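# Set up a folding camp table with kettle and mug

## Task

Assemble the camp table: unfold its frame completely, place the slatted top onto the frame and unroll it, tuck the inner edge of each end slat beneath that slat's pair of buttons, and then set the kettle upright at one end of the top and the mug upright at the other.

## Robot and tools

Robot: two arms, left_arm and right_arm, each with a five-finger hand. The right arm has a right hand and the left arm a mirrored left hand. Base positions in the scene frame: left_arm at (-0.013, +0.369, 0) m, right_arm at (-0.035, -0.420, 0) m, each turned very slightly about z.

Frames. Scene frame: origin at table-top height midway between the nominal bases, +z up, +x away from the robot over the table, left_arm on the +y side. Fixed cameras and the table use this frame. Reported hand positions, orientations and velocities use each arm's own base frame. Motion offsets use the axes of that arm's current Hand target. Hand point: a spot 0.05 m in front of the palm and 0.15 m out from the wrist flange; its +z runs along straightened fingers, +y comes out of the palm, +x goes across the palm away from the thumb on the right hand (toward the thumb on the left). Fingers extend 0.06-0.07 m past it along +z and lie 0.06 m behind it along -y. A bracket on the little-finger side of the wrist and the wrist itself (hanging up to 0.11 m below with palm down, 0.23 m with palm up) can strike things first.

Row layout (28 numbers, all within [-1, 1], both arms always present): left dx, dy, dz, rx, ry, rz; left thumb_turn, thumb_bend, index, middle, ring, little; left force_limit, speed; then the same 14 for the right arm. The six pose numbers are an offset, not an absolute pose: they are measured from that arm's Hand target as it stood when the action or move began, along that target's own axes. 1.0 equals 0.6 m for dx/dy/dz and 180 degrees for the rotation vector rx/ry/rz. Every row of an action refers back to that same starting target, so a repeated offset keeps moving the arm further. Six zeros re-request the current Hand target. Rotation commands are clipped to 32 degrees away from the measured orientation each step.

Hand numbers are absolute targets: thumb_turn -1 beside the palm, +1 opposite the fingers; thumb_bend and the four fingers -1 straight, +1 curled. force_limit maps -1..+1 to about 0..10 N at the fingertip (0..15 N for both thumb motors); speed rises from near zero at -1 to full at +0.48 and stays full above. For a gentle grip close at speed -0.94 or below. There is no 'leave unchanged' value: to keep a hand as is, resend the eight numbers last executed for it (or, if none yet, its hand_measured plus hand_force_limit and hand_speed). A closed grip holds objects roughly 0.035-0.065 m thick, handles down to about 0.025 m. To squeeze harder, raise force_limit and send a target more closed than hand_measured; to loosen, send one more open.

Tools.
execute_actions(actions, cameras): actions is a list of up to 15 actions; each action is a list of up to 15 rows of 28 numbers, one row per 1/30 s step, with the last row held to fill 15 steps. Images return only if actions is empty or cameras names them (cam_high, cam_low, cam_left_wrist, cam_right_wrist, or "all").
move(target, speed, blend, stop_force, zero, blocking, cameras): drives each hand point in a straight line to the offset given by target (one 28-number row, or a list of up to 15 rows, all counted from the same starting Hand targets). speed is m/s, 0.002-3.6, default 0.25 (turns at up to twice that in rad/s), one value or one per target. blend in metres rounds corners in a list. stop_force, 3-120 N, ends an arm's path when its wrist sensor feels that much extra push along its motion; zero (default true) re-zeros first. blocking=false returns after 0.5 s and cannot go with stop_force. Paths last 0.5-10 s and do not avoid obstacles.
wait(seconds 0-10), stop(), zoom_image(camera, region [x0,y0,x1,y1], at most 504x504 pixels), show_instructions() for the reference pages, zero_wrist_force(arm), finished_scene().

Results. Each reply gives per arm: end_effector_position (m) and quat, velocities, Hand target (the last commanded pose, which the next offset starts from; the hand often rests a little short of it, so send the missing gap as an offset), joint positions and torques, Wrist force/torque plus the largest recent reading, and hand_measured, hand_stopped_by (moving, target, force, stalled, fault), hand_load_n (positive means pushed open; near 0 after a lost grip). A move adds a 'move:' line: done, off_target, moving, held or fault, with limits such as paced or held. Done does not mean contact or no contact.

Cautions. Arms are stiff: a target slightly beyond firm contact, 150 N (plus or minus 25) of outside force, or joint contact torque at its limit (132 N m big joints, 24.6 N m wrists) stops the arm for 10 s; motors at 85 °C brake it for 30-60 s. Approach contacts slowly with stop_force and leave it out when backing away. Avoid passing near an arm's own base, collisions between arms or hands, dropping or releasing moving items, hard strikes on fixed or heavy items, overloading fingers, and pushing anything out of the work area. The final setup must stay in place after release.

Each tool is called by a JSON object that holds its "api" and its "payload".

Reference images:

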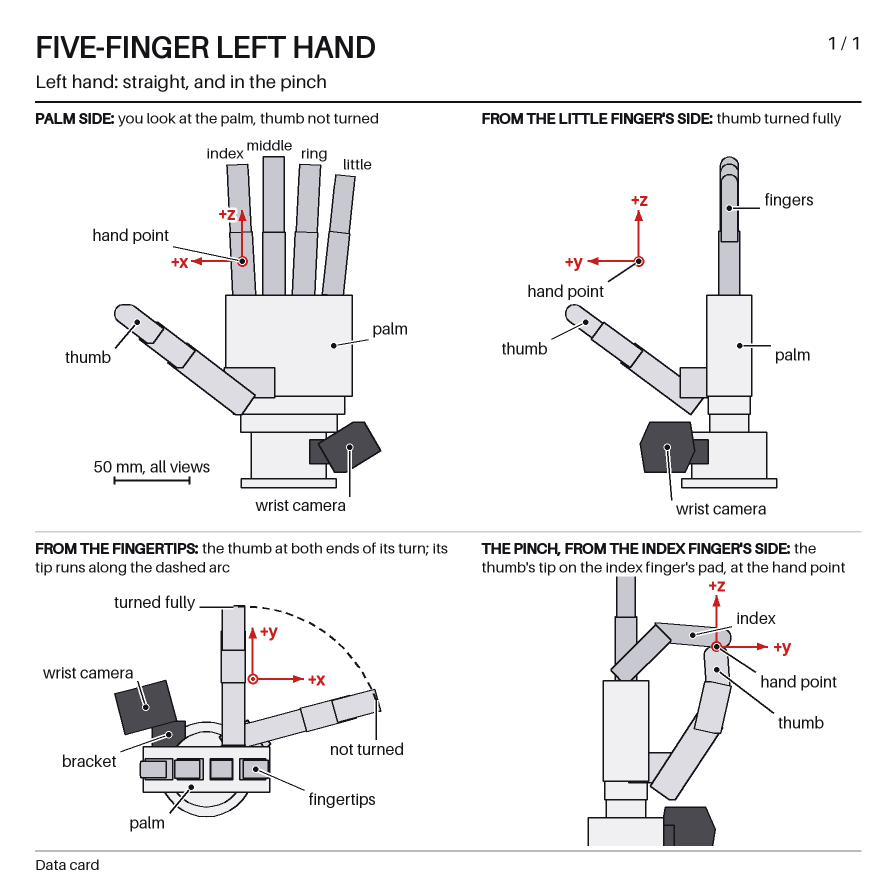

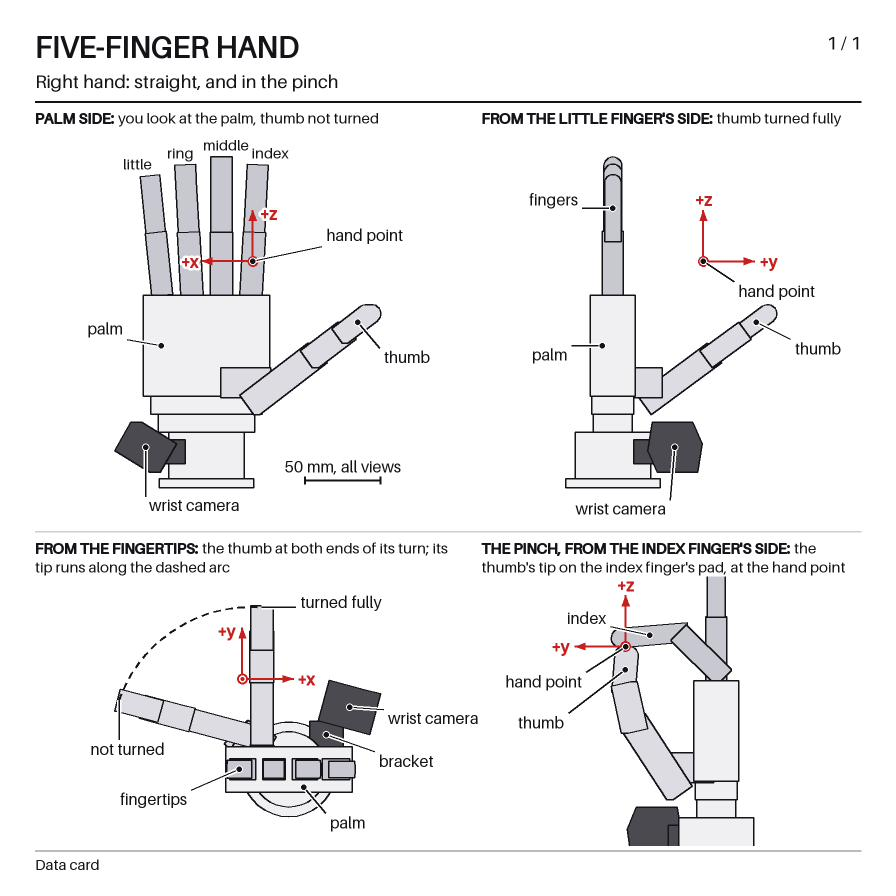

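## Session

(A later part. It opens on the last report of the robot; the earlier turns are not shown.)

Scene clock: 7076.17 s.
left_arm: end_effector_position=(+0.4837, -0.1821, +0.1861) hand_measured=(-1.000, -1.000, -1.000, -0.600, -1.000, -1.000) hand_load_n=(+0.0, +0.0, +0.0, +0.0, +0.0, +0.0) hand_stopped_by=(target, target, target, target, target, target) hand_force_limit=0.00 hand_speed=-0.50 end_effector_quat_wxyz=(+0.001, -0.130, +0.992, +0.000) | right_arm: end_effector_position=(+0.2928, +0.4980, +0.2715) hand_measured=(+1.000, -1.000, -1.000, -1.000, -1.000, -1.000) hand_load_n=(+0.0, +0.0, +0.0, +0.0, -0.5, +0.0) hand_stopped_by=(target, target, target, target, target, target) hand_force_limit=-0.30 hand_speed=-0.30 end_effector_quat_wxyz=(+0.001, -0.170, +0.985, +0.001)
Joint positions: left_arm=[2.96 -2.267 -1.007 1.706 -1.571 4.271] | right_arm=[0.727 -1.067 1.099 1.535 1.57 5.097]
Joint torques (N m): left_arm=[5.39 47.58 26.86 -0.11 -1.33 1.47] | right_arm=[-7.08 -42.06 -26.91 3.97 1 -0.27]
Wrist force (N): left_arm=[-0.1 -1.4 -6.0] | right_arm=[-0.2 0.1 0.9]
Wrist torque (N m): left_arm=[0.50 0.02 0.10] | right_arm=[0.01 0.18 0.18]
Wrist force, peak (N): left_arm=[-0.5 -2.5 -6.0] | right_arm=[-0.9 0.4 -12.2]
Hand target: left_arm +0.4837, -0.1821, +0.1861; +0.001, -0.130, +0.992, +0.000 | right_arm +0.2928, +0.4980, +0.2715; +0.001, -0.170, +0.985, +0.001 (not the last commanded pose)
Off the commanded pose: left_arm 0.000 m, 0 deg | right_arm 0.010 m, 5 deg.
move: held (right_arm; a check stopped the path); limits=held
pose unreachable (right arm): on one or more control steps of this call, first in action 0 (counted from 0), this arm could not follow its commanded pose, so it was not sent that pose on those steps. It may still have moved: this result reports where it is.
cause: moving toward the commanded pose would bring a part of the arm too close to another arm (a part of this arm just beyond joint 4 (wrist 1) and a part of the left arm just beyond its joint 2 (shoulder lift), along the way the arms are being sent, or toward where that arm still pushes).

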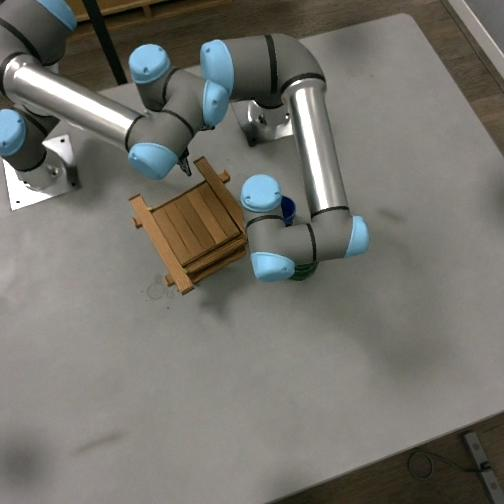

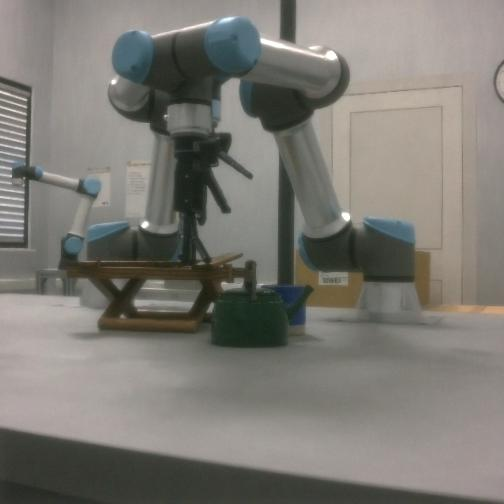

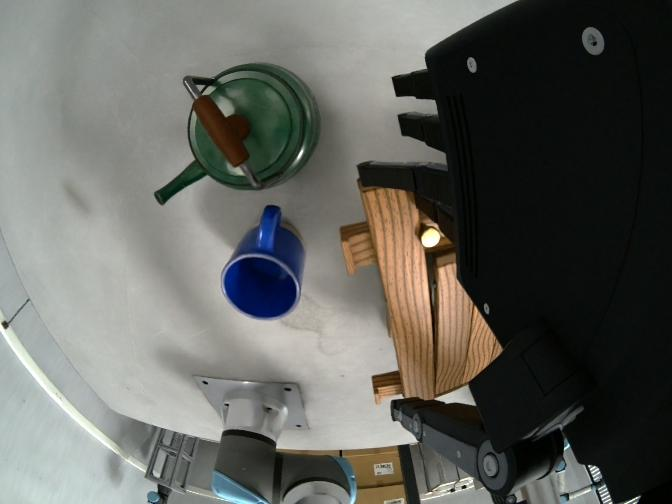

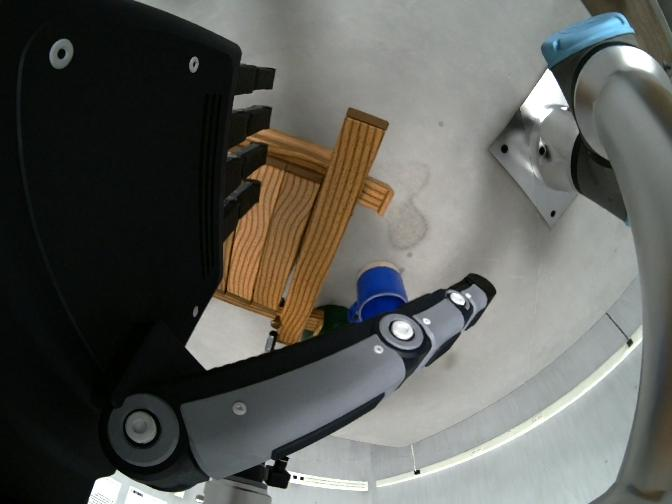

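{"api": "move", "payload": {"target": [0,0,0,0,0,0,-1,-1,-1,-0.6,-1,-1,0,-0.5, 0.0268,-0.0195,0.0175,-0.1667,-0.0077,0.0294,1,-1,-1,-1,-1,-1,-0.3,-0.3], "speed": 0.2, "cameras": ["all"]}}

{"api": "zoom_image", "payload": {"camera": "cam_right_wrist", "region": [150, 50, 450, 350]}}

{"api": "zoom_image", "payload": {"camera": "cam_high", "region": [120, 120, 290, 300]}}

Scene clock: 7147.80 s.
left_arm: end_effector_position=(+0.4837, -0.1821, +0.1861) hand_measured=(-1.000, -1.000, -1.000, -0.600, -1.000, -1.000) hand_load_n=(+0.0, +0.0, +0.0, +0.0, +0.0, +0.0) hand_stopped_by=(target, target, target, target, target, target) hand_force_limit=0.00 hand_speed=-0.50 end_effector_quat_wxyz=(+0.001, -0.130, +0.992, +0.000) | right_arm: end_effector_position=(+0.2816, +0.4816, +0.2610) hand_measured=(+1.000, -1.000, -1.000, -1.000, -1.000, -1.000) hand_load_n=(+0.0, +0.0, +0.0, +0.0, +0.0, +0.0) hand_stopped_by=(target, target, target, target, target, target) hand_force_limit=-0.30 hand_speed=-0.30 end_effector_quat_wxyz=(-0.031, -0.119, +0.958, +0.258)
Joint positions: left_arm=[2.96 -2.267 -1.007 1.706 -1.571 4.271] | right_arm=[0.475 -1.279 1.561 1.156 1.061 4.974]
Joint torques (N m): left_arm=[4.97 44.81 26.36 -0.21 -1.17 1.54] | right_arm=[2.09 -18.68 -22.44 2.56 -1.56 1.95]
Wrist force (N): left_arm=[-0.3 -1.4 -5.9] | right_arm=[-0.1 0.7 0.7]
Wrist torque (N m): left_arm=[0.49 0.05 0.09] | right_arm=[0.05 0.16 0.25]
Wrist force, peak (N): left_arm=[-0.2 -1.6 -6.3] | right_arm=[-0.6 0.9 0.9]
Hand target: left_arm +0.4837, -0.1821, +0.1861; +0.001, -0.130, +0.992, +0.000 | right_arm +0.2816, +0.4816, +0.2609; -0.031, -0.119, +0.958, +0.258
Off the commanded pose: left_arm 0.000 m, 0 deg | right_arm 0.000 m, 0 deg.
move: done

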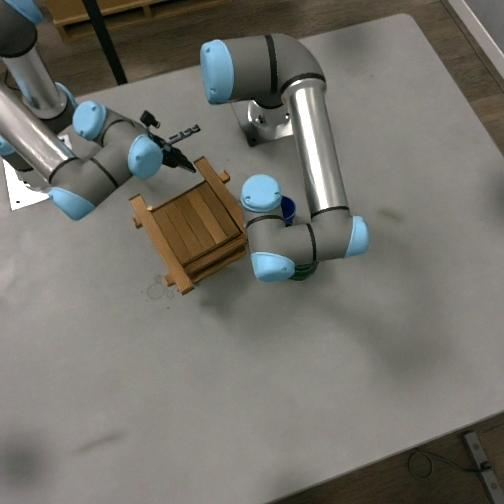

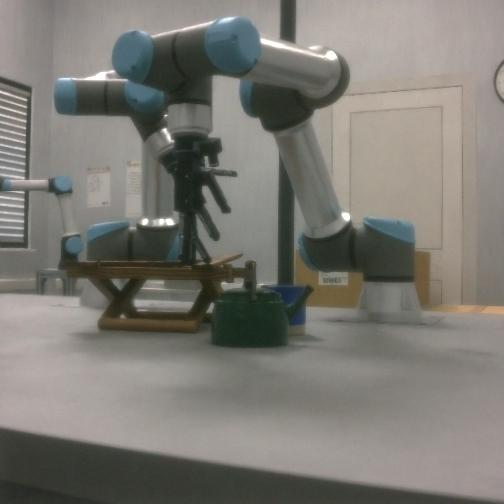

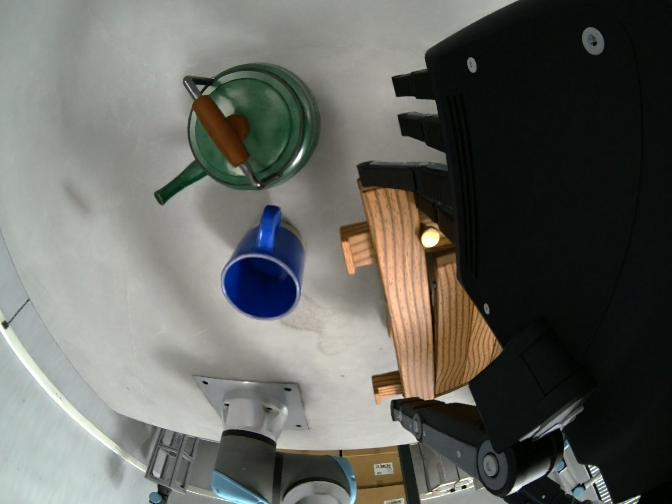

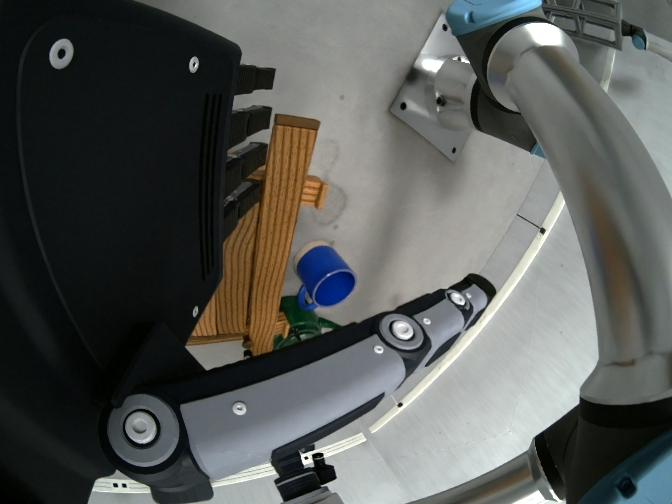

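Scaled by 1.680 from the camera's 672x504 image, which has a finer 960x720 frame.

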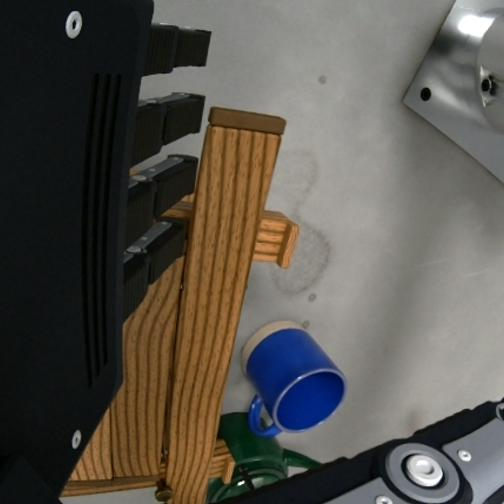

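Scaled by 2.800 from the camera's 504x504 image, which has a finer 720x720 frame.

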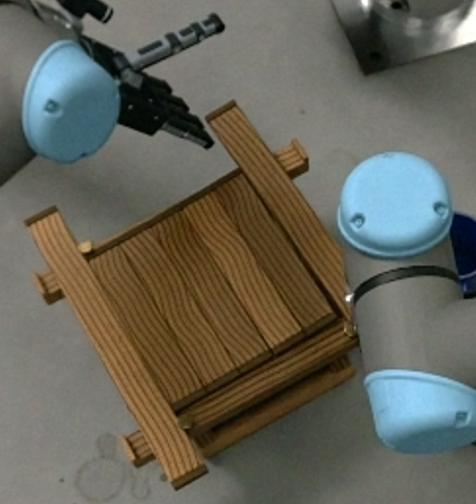

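{"api": "move", "payload": {"target": [0,0,0,0,0,0,-1,-1,-1,-0.6,-1,-1,0,-0.5, 0.0083,-0.035,0.0609,0,0,0,1,-1,-1,-1,-1,-1,-0.3,-0.3], "speed": 0.08, "stop_force": 5, "cameras": ["cam_high","cam_low","cam_right_wrist"]}}

{"api": "zoom_image", "payload": {"camera": "cam_right_wrist", "region": [150, 50, 450, 350]}}

{"api": "zoom_image", "payload": {"camera": "cam_high", "region": [160, 130, 250, 220]}}

{"api": "zoom_image", "payload": {"camera": "cam_low", "region": [150, 235, 250, 285]}}

Scene clock: 7163.37 s.
left_arm: end_effector_position=(+0.4837, -0.1821, +0.1861) hand_measured=(-1.000, -1.000, -1.000, -0.600, -1.000, -1.000) hand_load_n=(+0.0, +0.0, +0.5, +0.0, +0.0, +0.0) hand_stopped_by=(target, target, target, target, target, target) hand_force_limit=0.00 hand_speed=-0.50 end_effector_quat_wxyz=(+0.001, -0.130, +0.992, +0.000) | right_arm: end_effector_position=(+0.2769, +0.4806, +0.2188) hand_measured=(+1.000, -1.000, -1.000, -1.000, -1.000, -1.000) hand_load_n=(+0.0, +0.0, +0.0, +0.0, +0.0, +0.0) hand_stopped_by=(target, target, target, target, target, target) hand_force_limit=-0.30 hand_speed=-0.30 end_effector_quat_wxyz=(-0.031, -0.119, +0.958, +0.258)
Joint positions: left_arm=[2.96 -2.267 -1.007 1.706 -1.571 4.271] | right_arm=[0.479 -1.256 1.644 1.048 1.061 4.978]
Joint torques (N m): left_arm=[4.91 41.93 26.34 -0.14 -1.16 1.31] | right_arm=[-3.4 -45.83 -27.91 0.82 -1.77 -1.51]
Wrist force (N): left_arm=[-0.2 -1.3 -5.8] | right_arm=[-0.4 1.1 0.5]
Wrist torque (N m): left_arm=[0.50 0.05 0.10] | right_arm=[0.08 0.19 0.09]
Wrist force, peak (N): left_arm=[-0.2 -1.8 -6.1] | right_arm=[-0.3 1.1 0.9]
Hand target: left_arm +0.4837, -0.1821, +0.1861; +0.001, -0.130, +0.992, +0.000 | right_arm +0.2769, +0.4806, +0.2188; -0.031, -0.119, +0.958, +0.258
Off the commanded pose: left_arm 0.000 m, 0 deg | right_arm 0.000 m, 0 deg.
move: done
Images, in order (width x height): cam_high 504x504, cam_low 504x504, cam_right_wrist 672x504.

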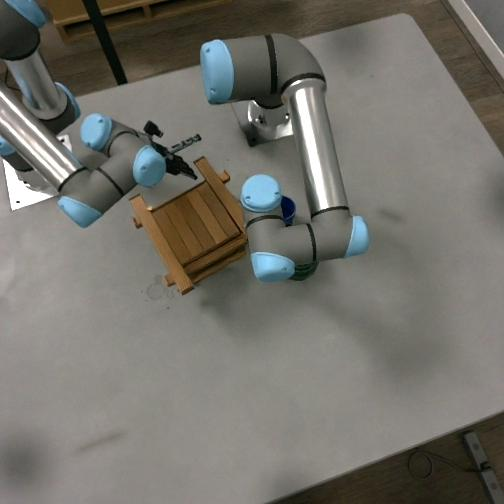

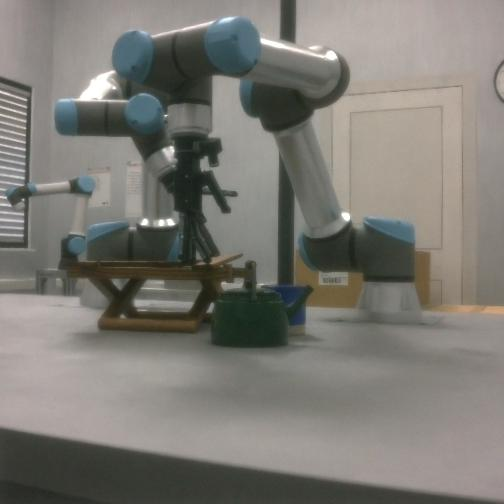

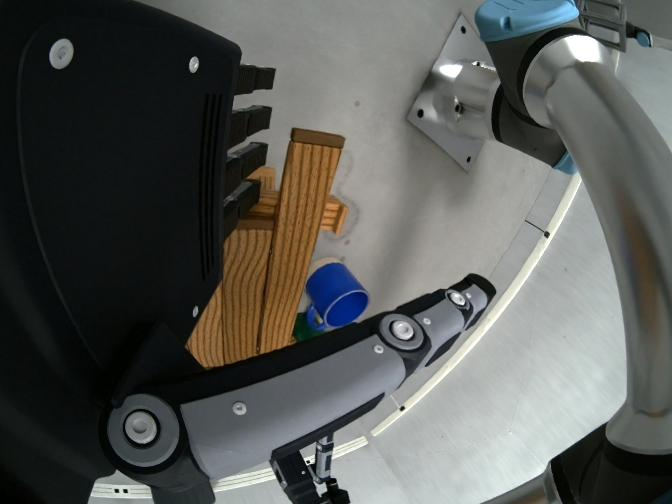

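Scaled by 1.680 from the camera's 672x504 image, which has a finer 960x720 frame.

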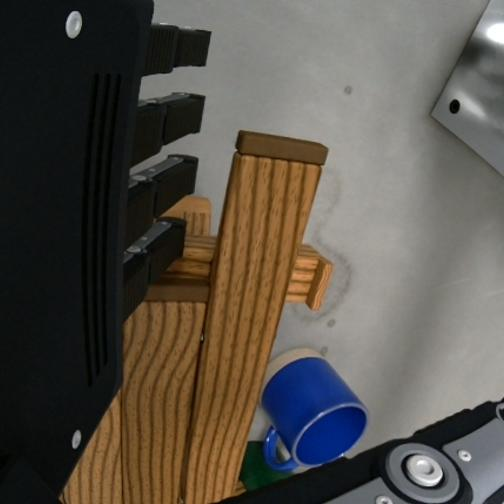

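Scaled by 5.600 from the camera's 504x504 image, which has a finer 720x720 frame.

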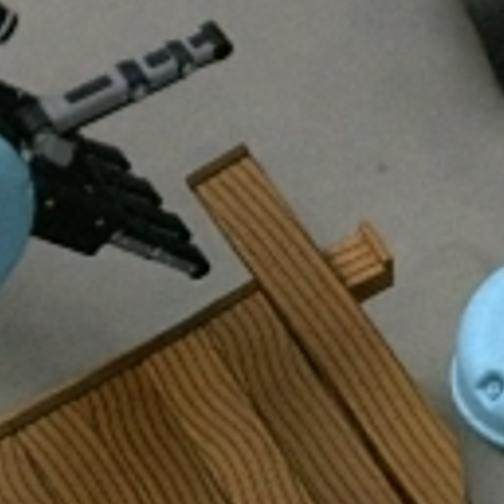

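Scaled by 5.040 from the camera's 504x504 image, which has a finer 720x720 frame.

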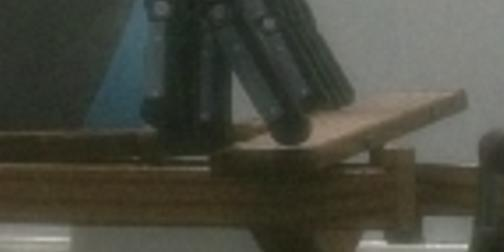

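{"api": "move", "payload": {"target": [0,0,0.02,0,0,0,-1,-1,-1,-0.6,-1,-1,0,-0.5, 0,0,0,0,0,0,1,-1,-1,-1,-1,-1,-0.3,-0.3], "speed": 0.01, "stop_force": 7}}

{"api": "move", "payload": {"target": [0,0,0,0,0,0,-1,-1,-1,-0.6,-1,-1,0,-0.5, 0,0.0435,0.025,0,0,0,1,-1,-1,-1,-1,-1,-0.3,-0.3], "speed": 0.04, "stop_force": 10, "cameras": ["cam_high","cam_low","cam_right_wrist","cam_left_wrist"]}}

{"api": "zoom_image", "payload": {"camera": "cam_right_wrist", "region": [150, 50, 450, 350]}}

{"api": "zoom_image", "payload": {"camera": "cam_high", "region": [160, 130, 250, 220]}}

{"api": "zoom_image", "payload": {"camera": "cam_low", "region": [150, 235, 250, 285]}}

Scene clock: 7182.50 s.
left_arm: end_effector_position=(+0.4837, -0.1821, +0.1823) hand_measured=(-1.000, -1.000, -1.000, -0.598, -1.000, -1.000) hand_load_n=(+0.0, +0.0, +0.5, -7.5, +0.0, +0.0) hand_stopped_by=(target, target, target, target, target, target) hand_force_limit=0.00 hand_speed=-0.50 end_effector_quat_wxyz=(+0.001, -0.130, +0.992, +0.000) | right_arm: end_effector_position=(+0.2769, +0.4806, +0.2188) hand_measured=(+1.000, -1.000, -1.000, -1.000, -1.000, -1.000) hand_load_n=(+0.0, +0.0, +0.0, +0.0, +0.0, +0.0) hand_stopped_by=(target, target, target, target, target, target) hand_force_limit=-0.30 hand_speed=-0.30 end_effector_quat_wxyz=(-0.031, -0.119, +0.958, +0.258)
Joint positions: left_arm=[2.96 -2.269 -1.015 1.714 -1.571 4.271] | right_arm=[0.479 -1.256 1.644 1.048 1.061 4.978]
Joint torques (N m): left_arm=[4.14 48.16 25.61 -2.63 -1.24 1.41] | right_arm=[-2.9 -46.16 -27.1 0.91 -1.89 -2.18]
Wrist force (N): left_arm=[0.9 -1.0 -10.8] | right_arm=[-0.5 1.0 0.5]
Wrist torque (N m): left_arm=[0.37 -0.07 0.12] | right_arm=[0.07 0.20 0.08]
Wrist force, peak (N): left_arm=[-1.9 -1.4 -14.4] | right_arm=[-0.6 1.3 0.3]
Hand target: left_arm +0.4837, -0.1821, +0.1823; +0.001, -0.130, +0.992, +0.000 (not the last commanded pose) | right_arm +0.2769, +0.4806, +0.2188; -0.031, -0.119, +0.958, +0.258
Off the commanded pose: left_arm 0.008 m, 0 deg | right_arm 0.000 m, 0 deg.
move: contact (left_arm)

Scene clock: 7184.30 s.
left_arm: end_effector_position=(+0.4837, -0.1821, +0.1823) hand_measured=(-1.000, -1.000, -1.000, -0.600, -1.000, -1.000) hand_load_n=(+0.0, +0.0, +0.0, -2.5, +0.0, +0.0) hand_stopped_by=(target, target, target, target, target, target) hand_force_limit=0.00 hand_speed=-0.50 end_effector_quat_wxyz=(+0.001, -0.130, +0.992, +0.000) | right_arm: end_effector_position=(+0.2695, +0.5098, +0.2189) hand_measured=(+1.000, -1.000, -1.000, -1.000, -1.000, -1.000) hand_load_n=(+0.0, +0.0, +0.0, +0.0, +0.0, +0.0) hand_stopped_by=(target, target, target, target, target, target) hand_force_limit=-0.30 hand_speed=-0.30 end_effector_quat_wxyz=(-0.031, -0.119, +0.958, +0.258)
Joint positions: left_arm=[2.96 -2.269 -1.015 1.714 -1.571 4.271] | right_arm=[0.55 -1.222 1.586 1.033 1.072 5.059]
Joint torques (N m): left_arm=[4.54 45.99 14.44 -2.75 -1.26 1.35] | right_arm=[-7.14 -47.54 -10.2 3.59 -2.4 -2.53]
Wrist force (N): left_arm=[-2.6 -2.6 -10.7] | right_arm=[0.1 0.3 0.6]
Wrist torque (N m): left_arm=[0.48 -0.30 0.08] | right_arm=[0.11 0.16 0.18]
Wrist force, peak (N): left_arm=[-3.6 -1.7 -10.9] | right_arm=[-0.5 1.2 0.3]
Hand target: left_arm +0.4837, -0.1821, +0.1823; +0.001, -0.130, +0.992, +0.000 | right_arm +0.2695, +0.5098, +0.2189; -0.031, -0.119, +0.958, +0.258
Off the commanded pose: left_arm 0.000 m, 0 deg | right_arm 0.000 m, 0 deg.
move: done

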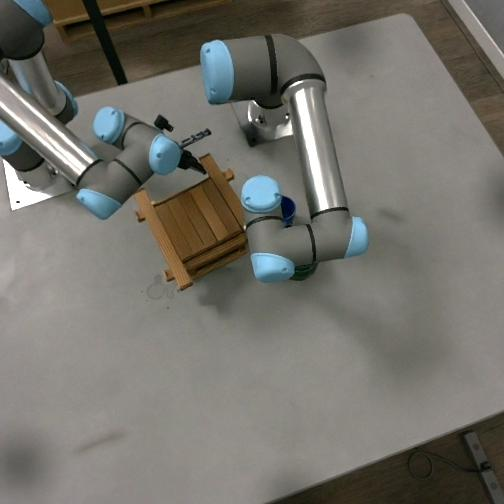

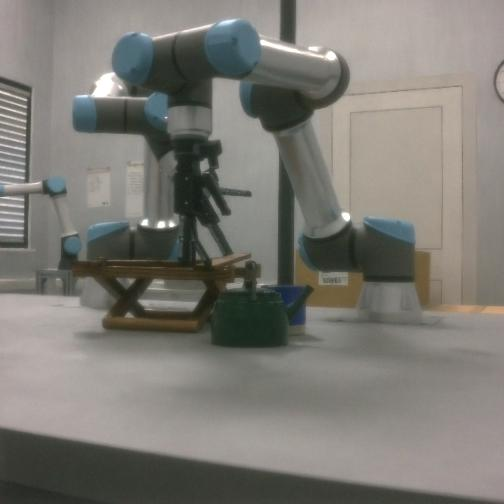

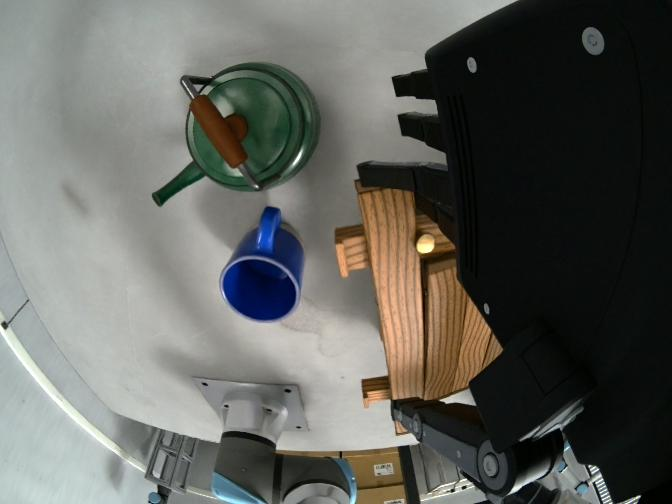

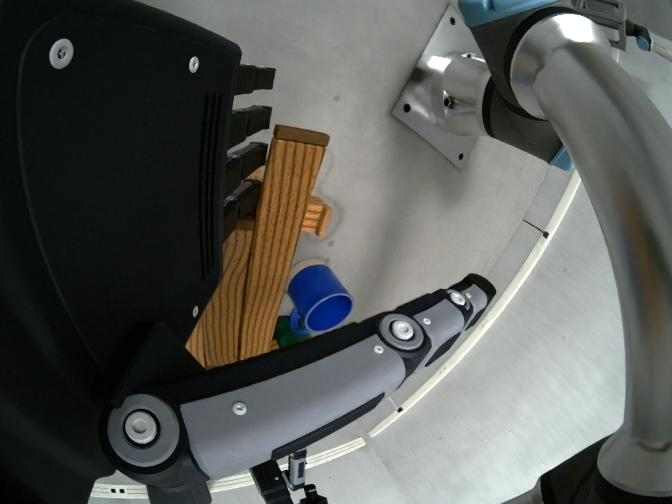

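Scaled by 1.680 from the camera's 672x504 image, which has a finer 960x720 frame.

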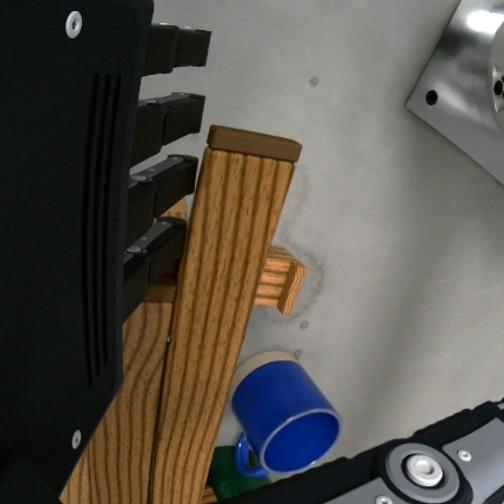

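Scaled by 5.600 from the camera's 504x504 image, which has a finer 720x720 frame.

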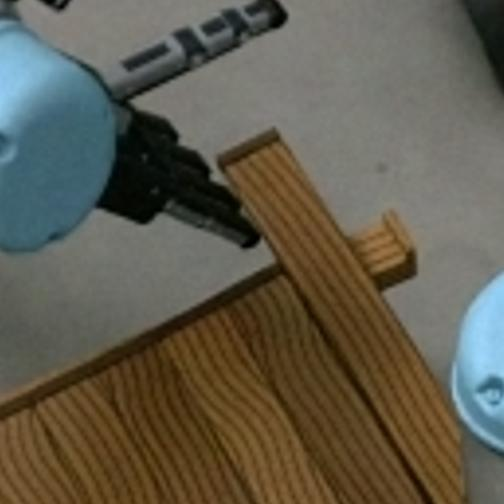

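Scaled by 5.040 from the camera's 504x504 image, which has a finer 720x720 frame.

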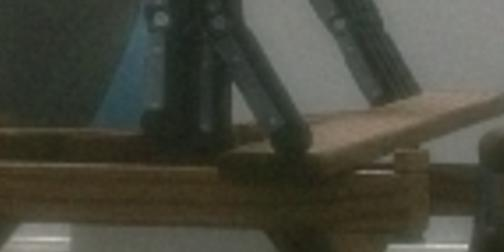

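{"api": "move", "payload": {"target": [[0,0,0,0,0,0,-1,-1,-1,-0.6,-1,-1,0,-0.5, 0,-0.0435,-0.025,0,0,0,1,-1,-1,-1,-1,-1,-0.3,-0.3],[0,0,0,0,0,0,-1,-1,-1,-0.6,-1,-1,0,-0.5, 0,-0.0,-0.2,0,0,0,1,-1,-1,-1,-1,-1,-0.3,-0.3]], "speed": 0.2, "cameras": ["cam_high","cam_low"]}}

{"api": "zoom_image", "payload": {"camera": "cam_high", "region": [120, 140, 280, 300]}}

{"api": "zoom_image", "payload": {"camera": "cam_high", "region": [170, 140, 260, 230]}}

Scene clock: 7246.90 s.
left_arm: end_effector_position=(+0.4837, -0.1821, +0.1823) hand_measured=(-1.000, -1.000, -1.000, -0.600, -1.000, -1.000) hand_load_n=(+0.5, +0.0, +0.0, -4.5, +0.0, +0.0) hand_stopped_by=(target, target, target, target, target, target) hand_force_limit=0.00 hand_speed=-0.50 end_effector_quat_wxyz=(+0.001, -0.130, +0.992, +0.000) | right_arm: end_effector_position=(+0.2840, +0.4513, +0.3227) hand_measured=(+1.000, -1.000, -1.000, -1.000, -1.000, -1.000) hand_load_n=(+0.0, +0.0, +0.0, +0.0, +0.5, +0.0) hand_stopped_by=(target, target, target, target, target, target) hand_force_limit=-0.30 hand_speed=-0.30 end_effector_quat_wxyz=(-0.031, -0.119, +0.958, +0.258)
Joint positions: left_arm=[2.96 -2.269 -1.015 1.714 -1.571 4.271] | right_arm=[0.402 -1.354 1.507 1.326 1.052 4.891]
Joint torques (N m): left_arm=[4.46 38.09 9.73 1.21 -1.17 1.16] | right_arm=[5.62 -16.38 -17.78 3.81 0.42 1.68]
Wrist force (N): left_arm=[1.5 -0.9 -11.4] | right_arm=[-0.1 1.2 0.7]
Wrist torque (N m): left_arm=[0.42 -0.05 0.17] | right_arm=[0.14 0.14 0.11]
Wrist force, peak (N): left_arm=[1.6 -0.9 -11.7] | right_arm=[-0.6 0.6 2.1]
Hand target: left_arm +0.4837, -0.1821, +0.1823; +0.001, -0.130, +0.992, +0.000 | right_arm +0.2840, +0.4513, +0.3227; -0.031, -0.119, +0.958, +0.258
Off the commanded pose: left_arm 0.000 m, 0 deg | right_arm 0.000 m, 0 deg.
move: done
Images, in order (width x height): cam_high 504x504, cam_low 504x504.

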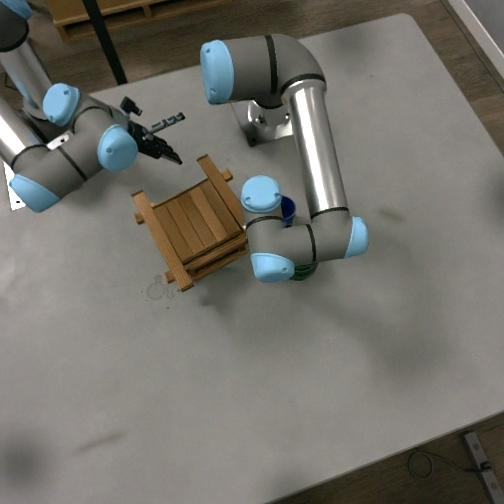

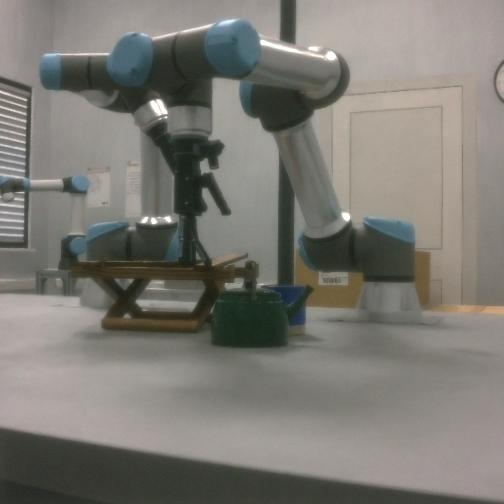

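Scaled by 3.150 from the camera's 504x504 image, which has a finer 720x720 frame.

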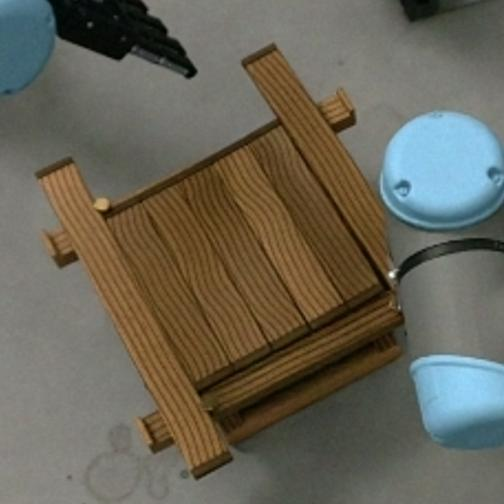

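Scaled by 5.600 from the camera's 504x504 image, which has a finer 720x720 frame.

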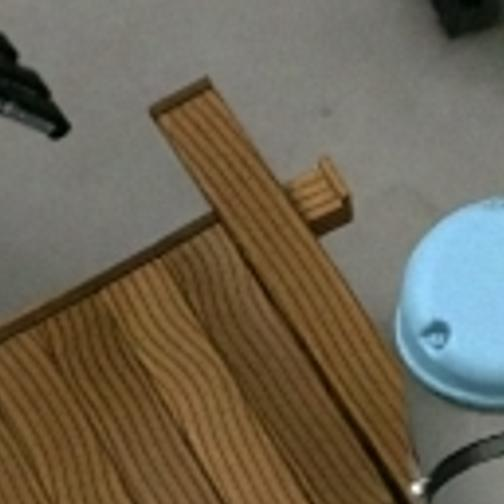

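{"api": "move", "payload": {"target": [[0,0,0,0,0,0,-1,-1,-1,-0.6,-1,-1,0,-0.5, 0.004,0.04,0.02,0,0,-0.5,1,-1,-0.8,-0.8,-0.8,-0.8,-0.3,0],[0,0,0,0,0,0,-1,-1,-1,-0.6,-1,-1,0,-0.5, 0.0092,0.0783,0.089,0,-0.0436,-0.999,1,-1,-0.8,-0.8,-0.8,-0.8,-0.3,0]], "speed": 0.4, "cameras": ["cam_high","cam_low","cam_right_wrist"]}}

{"api": "zoom_image", "payload": {"camera": "cam_high", "region": [120, 100, 290, 270]}}

{"api": "zoom_image", "payload": {"camera": "cam_right_wrist", "region": [200, 0, 672, 500]}}

Scene clock: 7295.30 s.
left_arm: end_effector_position=(+0.4837, -0.1821, +0.1823) hand_measured=(-1.000, -1.000, -1.000, -0.600, -1.000, -1.000) hand_load_n=(+0.0, +0.0, +0.0, -5.0, +0.0, +0.0) hand_stopped_by=(target, target, target, target, target, target) hand_force_limit=0.00 hand_speed=-0.50 end_effector_quat_wxyz=(+0.001, -0.130, +0.992, +0.000) | right_arm: end_effector_position=(+0.2637, +0.5115, +0.3027) hand_measured=(+1.000, -1.000, -0.800, -0.800, -0.800, -0.800) hand_load_n=(+0.0, +0.0, +0.0, +0.0, +0.0, +0.0) hand_stopped_by=(target, target, target, target, target, target) hand_force_limit=-0.30 hand_speed=0.00 end_effector_quat_wxyz=(-0.293, +0.954, +0.037, -0.057)
Joint positions: left_arm=[2.96 -2.269 -1.015 1.714 -1.571 4.271] | right_arm=[0.668 -1.015 0.902 1.398 1.029 2.241]
Joint torques (N m): left_arm=[4.6 26.78 18.97 1.29 -1.33 0.82] | right_arm=[-6.94 -49.11 -21.33 2.62 0.09 0.42]
Wrist force (N): left_arm=[1.5 -0.8 -11.4] | right_arm=[-0.3 0.3 1.2]
Wrist torque (N m): left_arm=[0.44 -0.05 0.16] | right_arm=[0.14 0.09 -0.04]
Wrist force, peak (N): left_arm=[1.7 -0.6 -11.8] | right_arm=[-1.9 -1.0 2.0]
Hand target: left_arm +0.4837, -0.1821, +0.1823; +0.001, -0.130, +0.992, +0.000 | right_arm +0.2637, +0.5114, +0.3027; -0.293, +0.954, +0.037, -0.057 (not the last commanded pose)
Off the commanded pose: left_arm 0.000 m, 0 deg | right_arm 0.005 m, 10 deg.
move: held (right_arm; a check stopped the path); path passed 1 of 2 targets; limits=held
pose unreachable (right arm): on one or more control steps of this call, first in action 0 (counted from 0), this arm could not follow its commanded pose, so it was not sent that pose on those steps. It may still have moved: this result reports where it is.
cause: moving toward the commanded pose would bring a part of the arm too close to another arm (a part of this arm just beyond joint 6 (wrist 3) and a part of the left arm just beyond its joint 2 (shoulder lift), along the way the arms are being sent, or toward where that arm still pushes).
Images, in order (width x height): cam_high 504x504, cam_low 504x504, cam_right_wrist 672x504.

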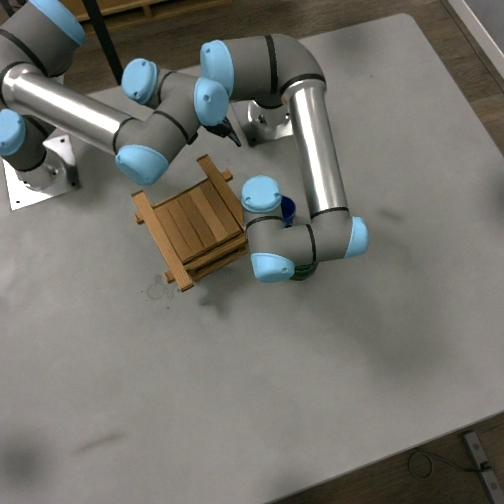

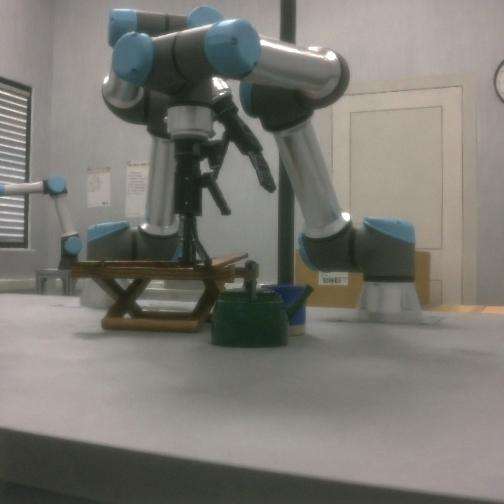

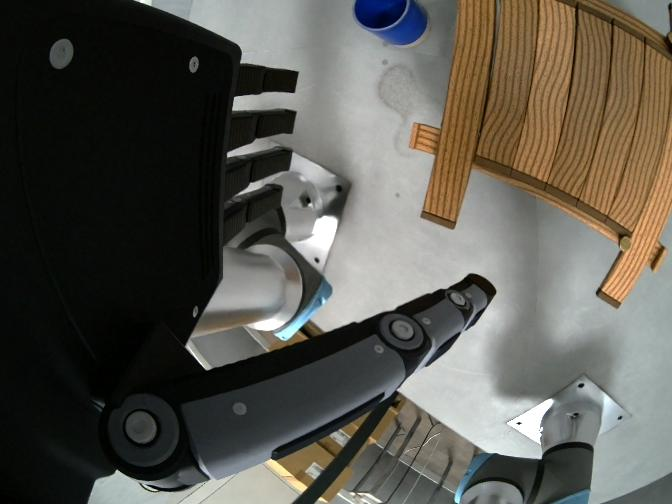

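Scaled by 2.965 from the camera's 504x504 image, which has a finer 720x720 frame.

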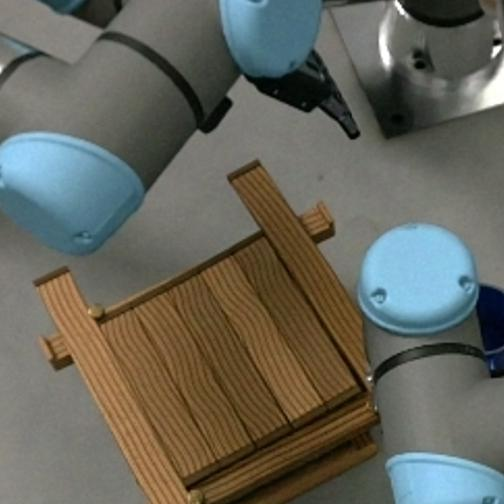

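Scaled by 1.008 from the camera's 672x504 image, which has a finer 960x720 frame.

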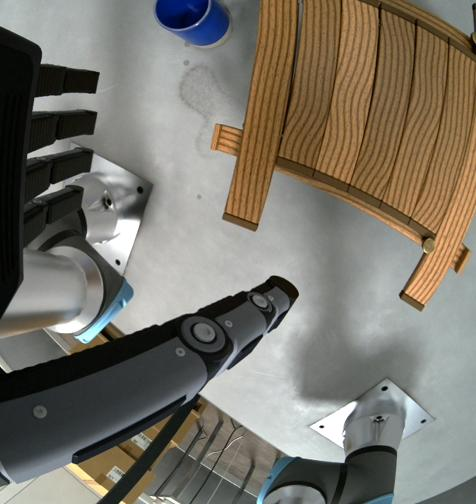

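{"api": "move", "payload": {"target": [[0,0,-0.03,0,0,0,-1,-1,-1,-1,-1,-1,0,-0.5, 0,0,0,0,0,0,1,-1,-0.8,-0.8,-0.8,-0.8,-0.3,0],[0,0,-0.22,0,0,0,-1,-1,-1,-1,-1,-1,0,-0.5, 0,0,0,0,0,0,1,-1,-0.8,-0.8,-0.8,-0.8,-0.3,0],[-0.0542,0.679,-0.2795,0,0,0,-1,-1,-1,-1,-1,-1,0,-0.5, 0,0,0,0,0,0,1,-1,-0.8,-0.8,-0.8,-0.8,-0.3,0]], "speed": [0.03,0.3,0.3], "cameras": ["cam_high","cam_low","cam_right_wrist"]}}

{"api": "zoom_image", "payload": {"camera": "cam_high", "region": [120, 140, 280, 300]}}

{"api": "zoom_image", "payload": {"camera": "cam_low", "region": [150, 235, 270, 295]}}

{"api": "zoom_image", "payload": {"camera": "cam_high", "region": [200, 180, 280, 260]}}

Scene clock: 7324.97 s.
left_arm: end_effector_position=(+0.4101, +0.2198, +0.3498) hand_measured=(-1.000, -1.000, -1.000, -1.000, -1.000, -1.000) hand_load_n=(+0.0, +0.0, +0.0, +0.0, +0.0, +0.0) hand_stopped_by=(target, target, target, target, target, target) hand_force_limit=0.00 hand_speed=-0.50 end_effector_quat_wxyz=(+0.001, -0.130, +0.992, +0.000) | right_arm: end_effector_position=(+0.2637, +0.5114, +0.3027) hand_measured=(+1.000, -1.000, -0.800, -0.800, -0.800, -0.800) hand_load_n=(+0.0, +0.0, -0.5, +0.0, +0.0, +0.0) hand_stopped_by=(target, target, target, target, target, target) hand_force_limit=-0.30 hand_speed=0.00 end_effector_quat_wxyz=(-0.293, +0.954, +0.037, -0.057)
Joint positions: left_arm=[3.777 -2.002 -1.007 1.44 -1.57 5.087] | right_arm=[0.668 -1.015 0.902 1.399 1.029 2.241]
Joint torques (N m): left_arm=[6.38 43.95 11.2 -0.67 -0.24 1.04] | right_arm=[-7.12 -30.86 -22.88 3.53 0.38 -2.22]
Wrist force (N): left_arm=[-0.5 0.2 0.1] | right_arm=[-0.3 0.2 1.6]
Wrist torque (N m): left_arm=[0.05 0.11 0.11] | right_arm=[0.11 0.09 -0.04]
Wrist force, peak (N): left_arm=[-2.5 5.4 -16.3] | right_arm=[-0.4 0.4 1.7]
Hand target: left_arm +0.4101, +0.2199, +0.3499; +0.001, -0.130, +0.992, +0.000 | right_arm +0.2637, +0.5114, +0.3027; -0.293, +0.954, +0.037, -0.057
Off the commanded pose: left_arm 0.000 m, 0 deg | right_arm 0.000 m, 0 deg.
move: done
Images, in order (width x height): cam_high 504x504, cam_low 504x504, cam_right_wrist 672x504.

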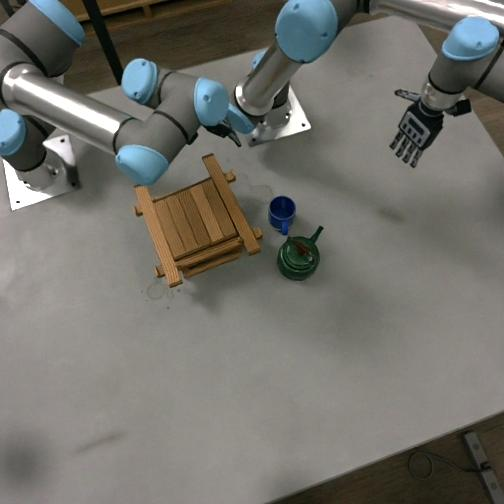

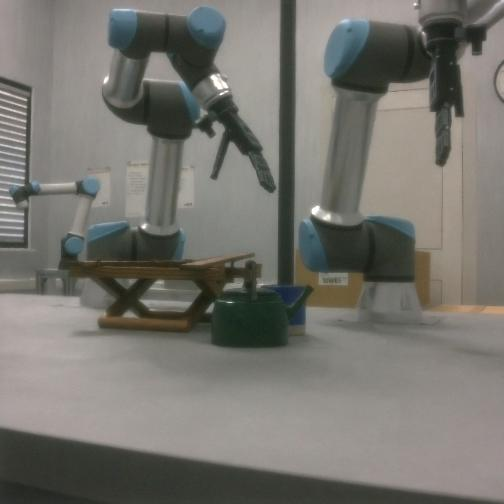

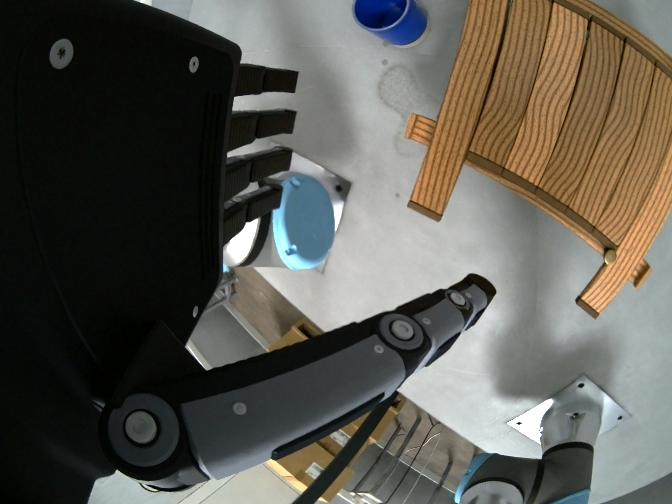

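Scaled by 3.150 from the camera's 504x504 image, which has a finer 720x720 frame.

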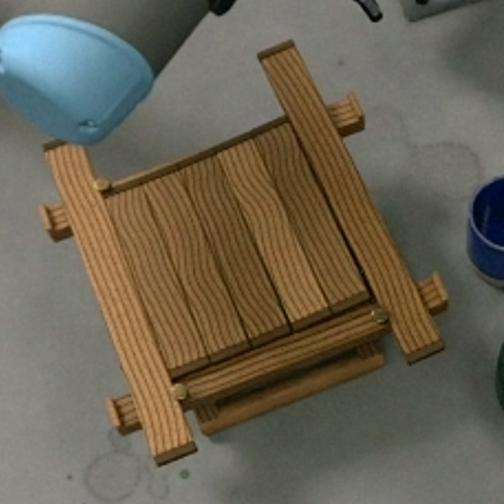

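Scaled by 4.200 from the camera's 504x504 image, which has a finer 720x720 frame.

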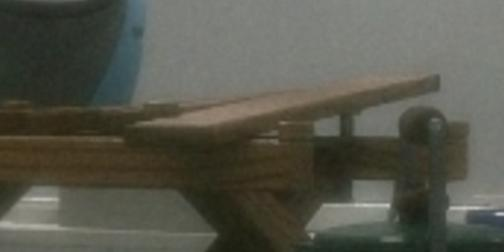

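Scaled by 6.300 from the camera's 504x504 image, which has a finer 720x720 frame.

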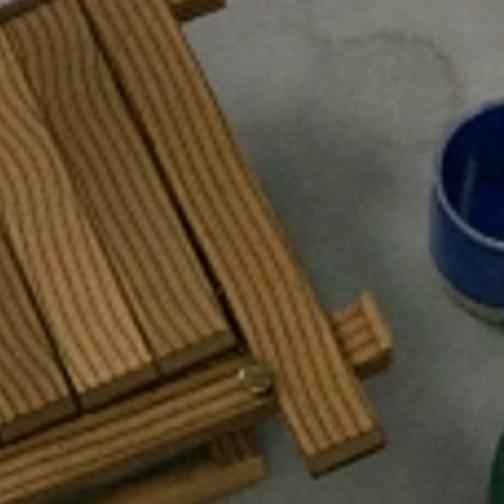

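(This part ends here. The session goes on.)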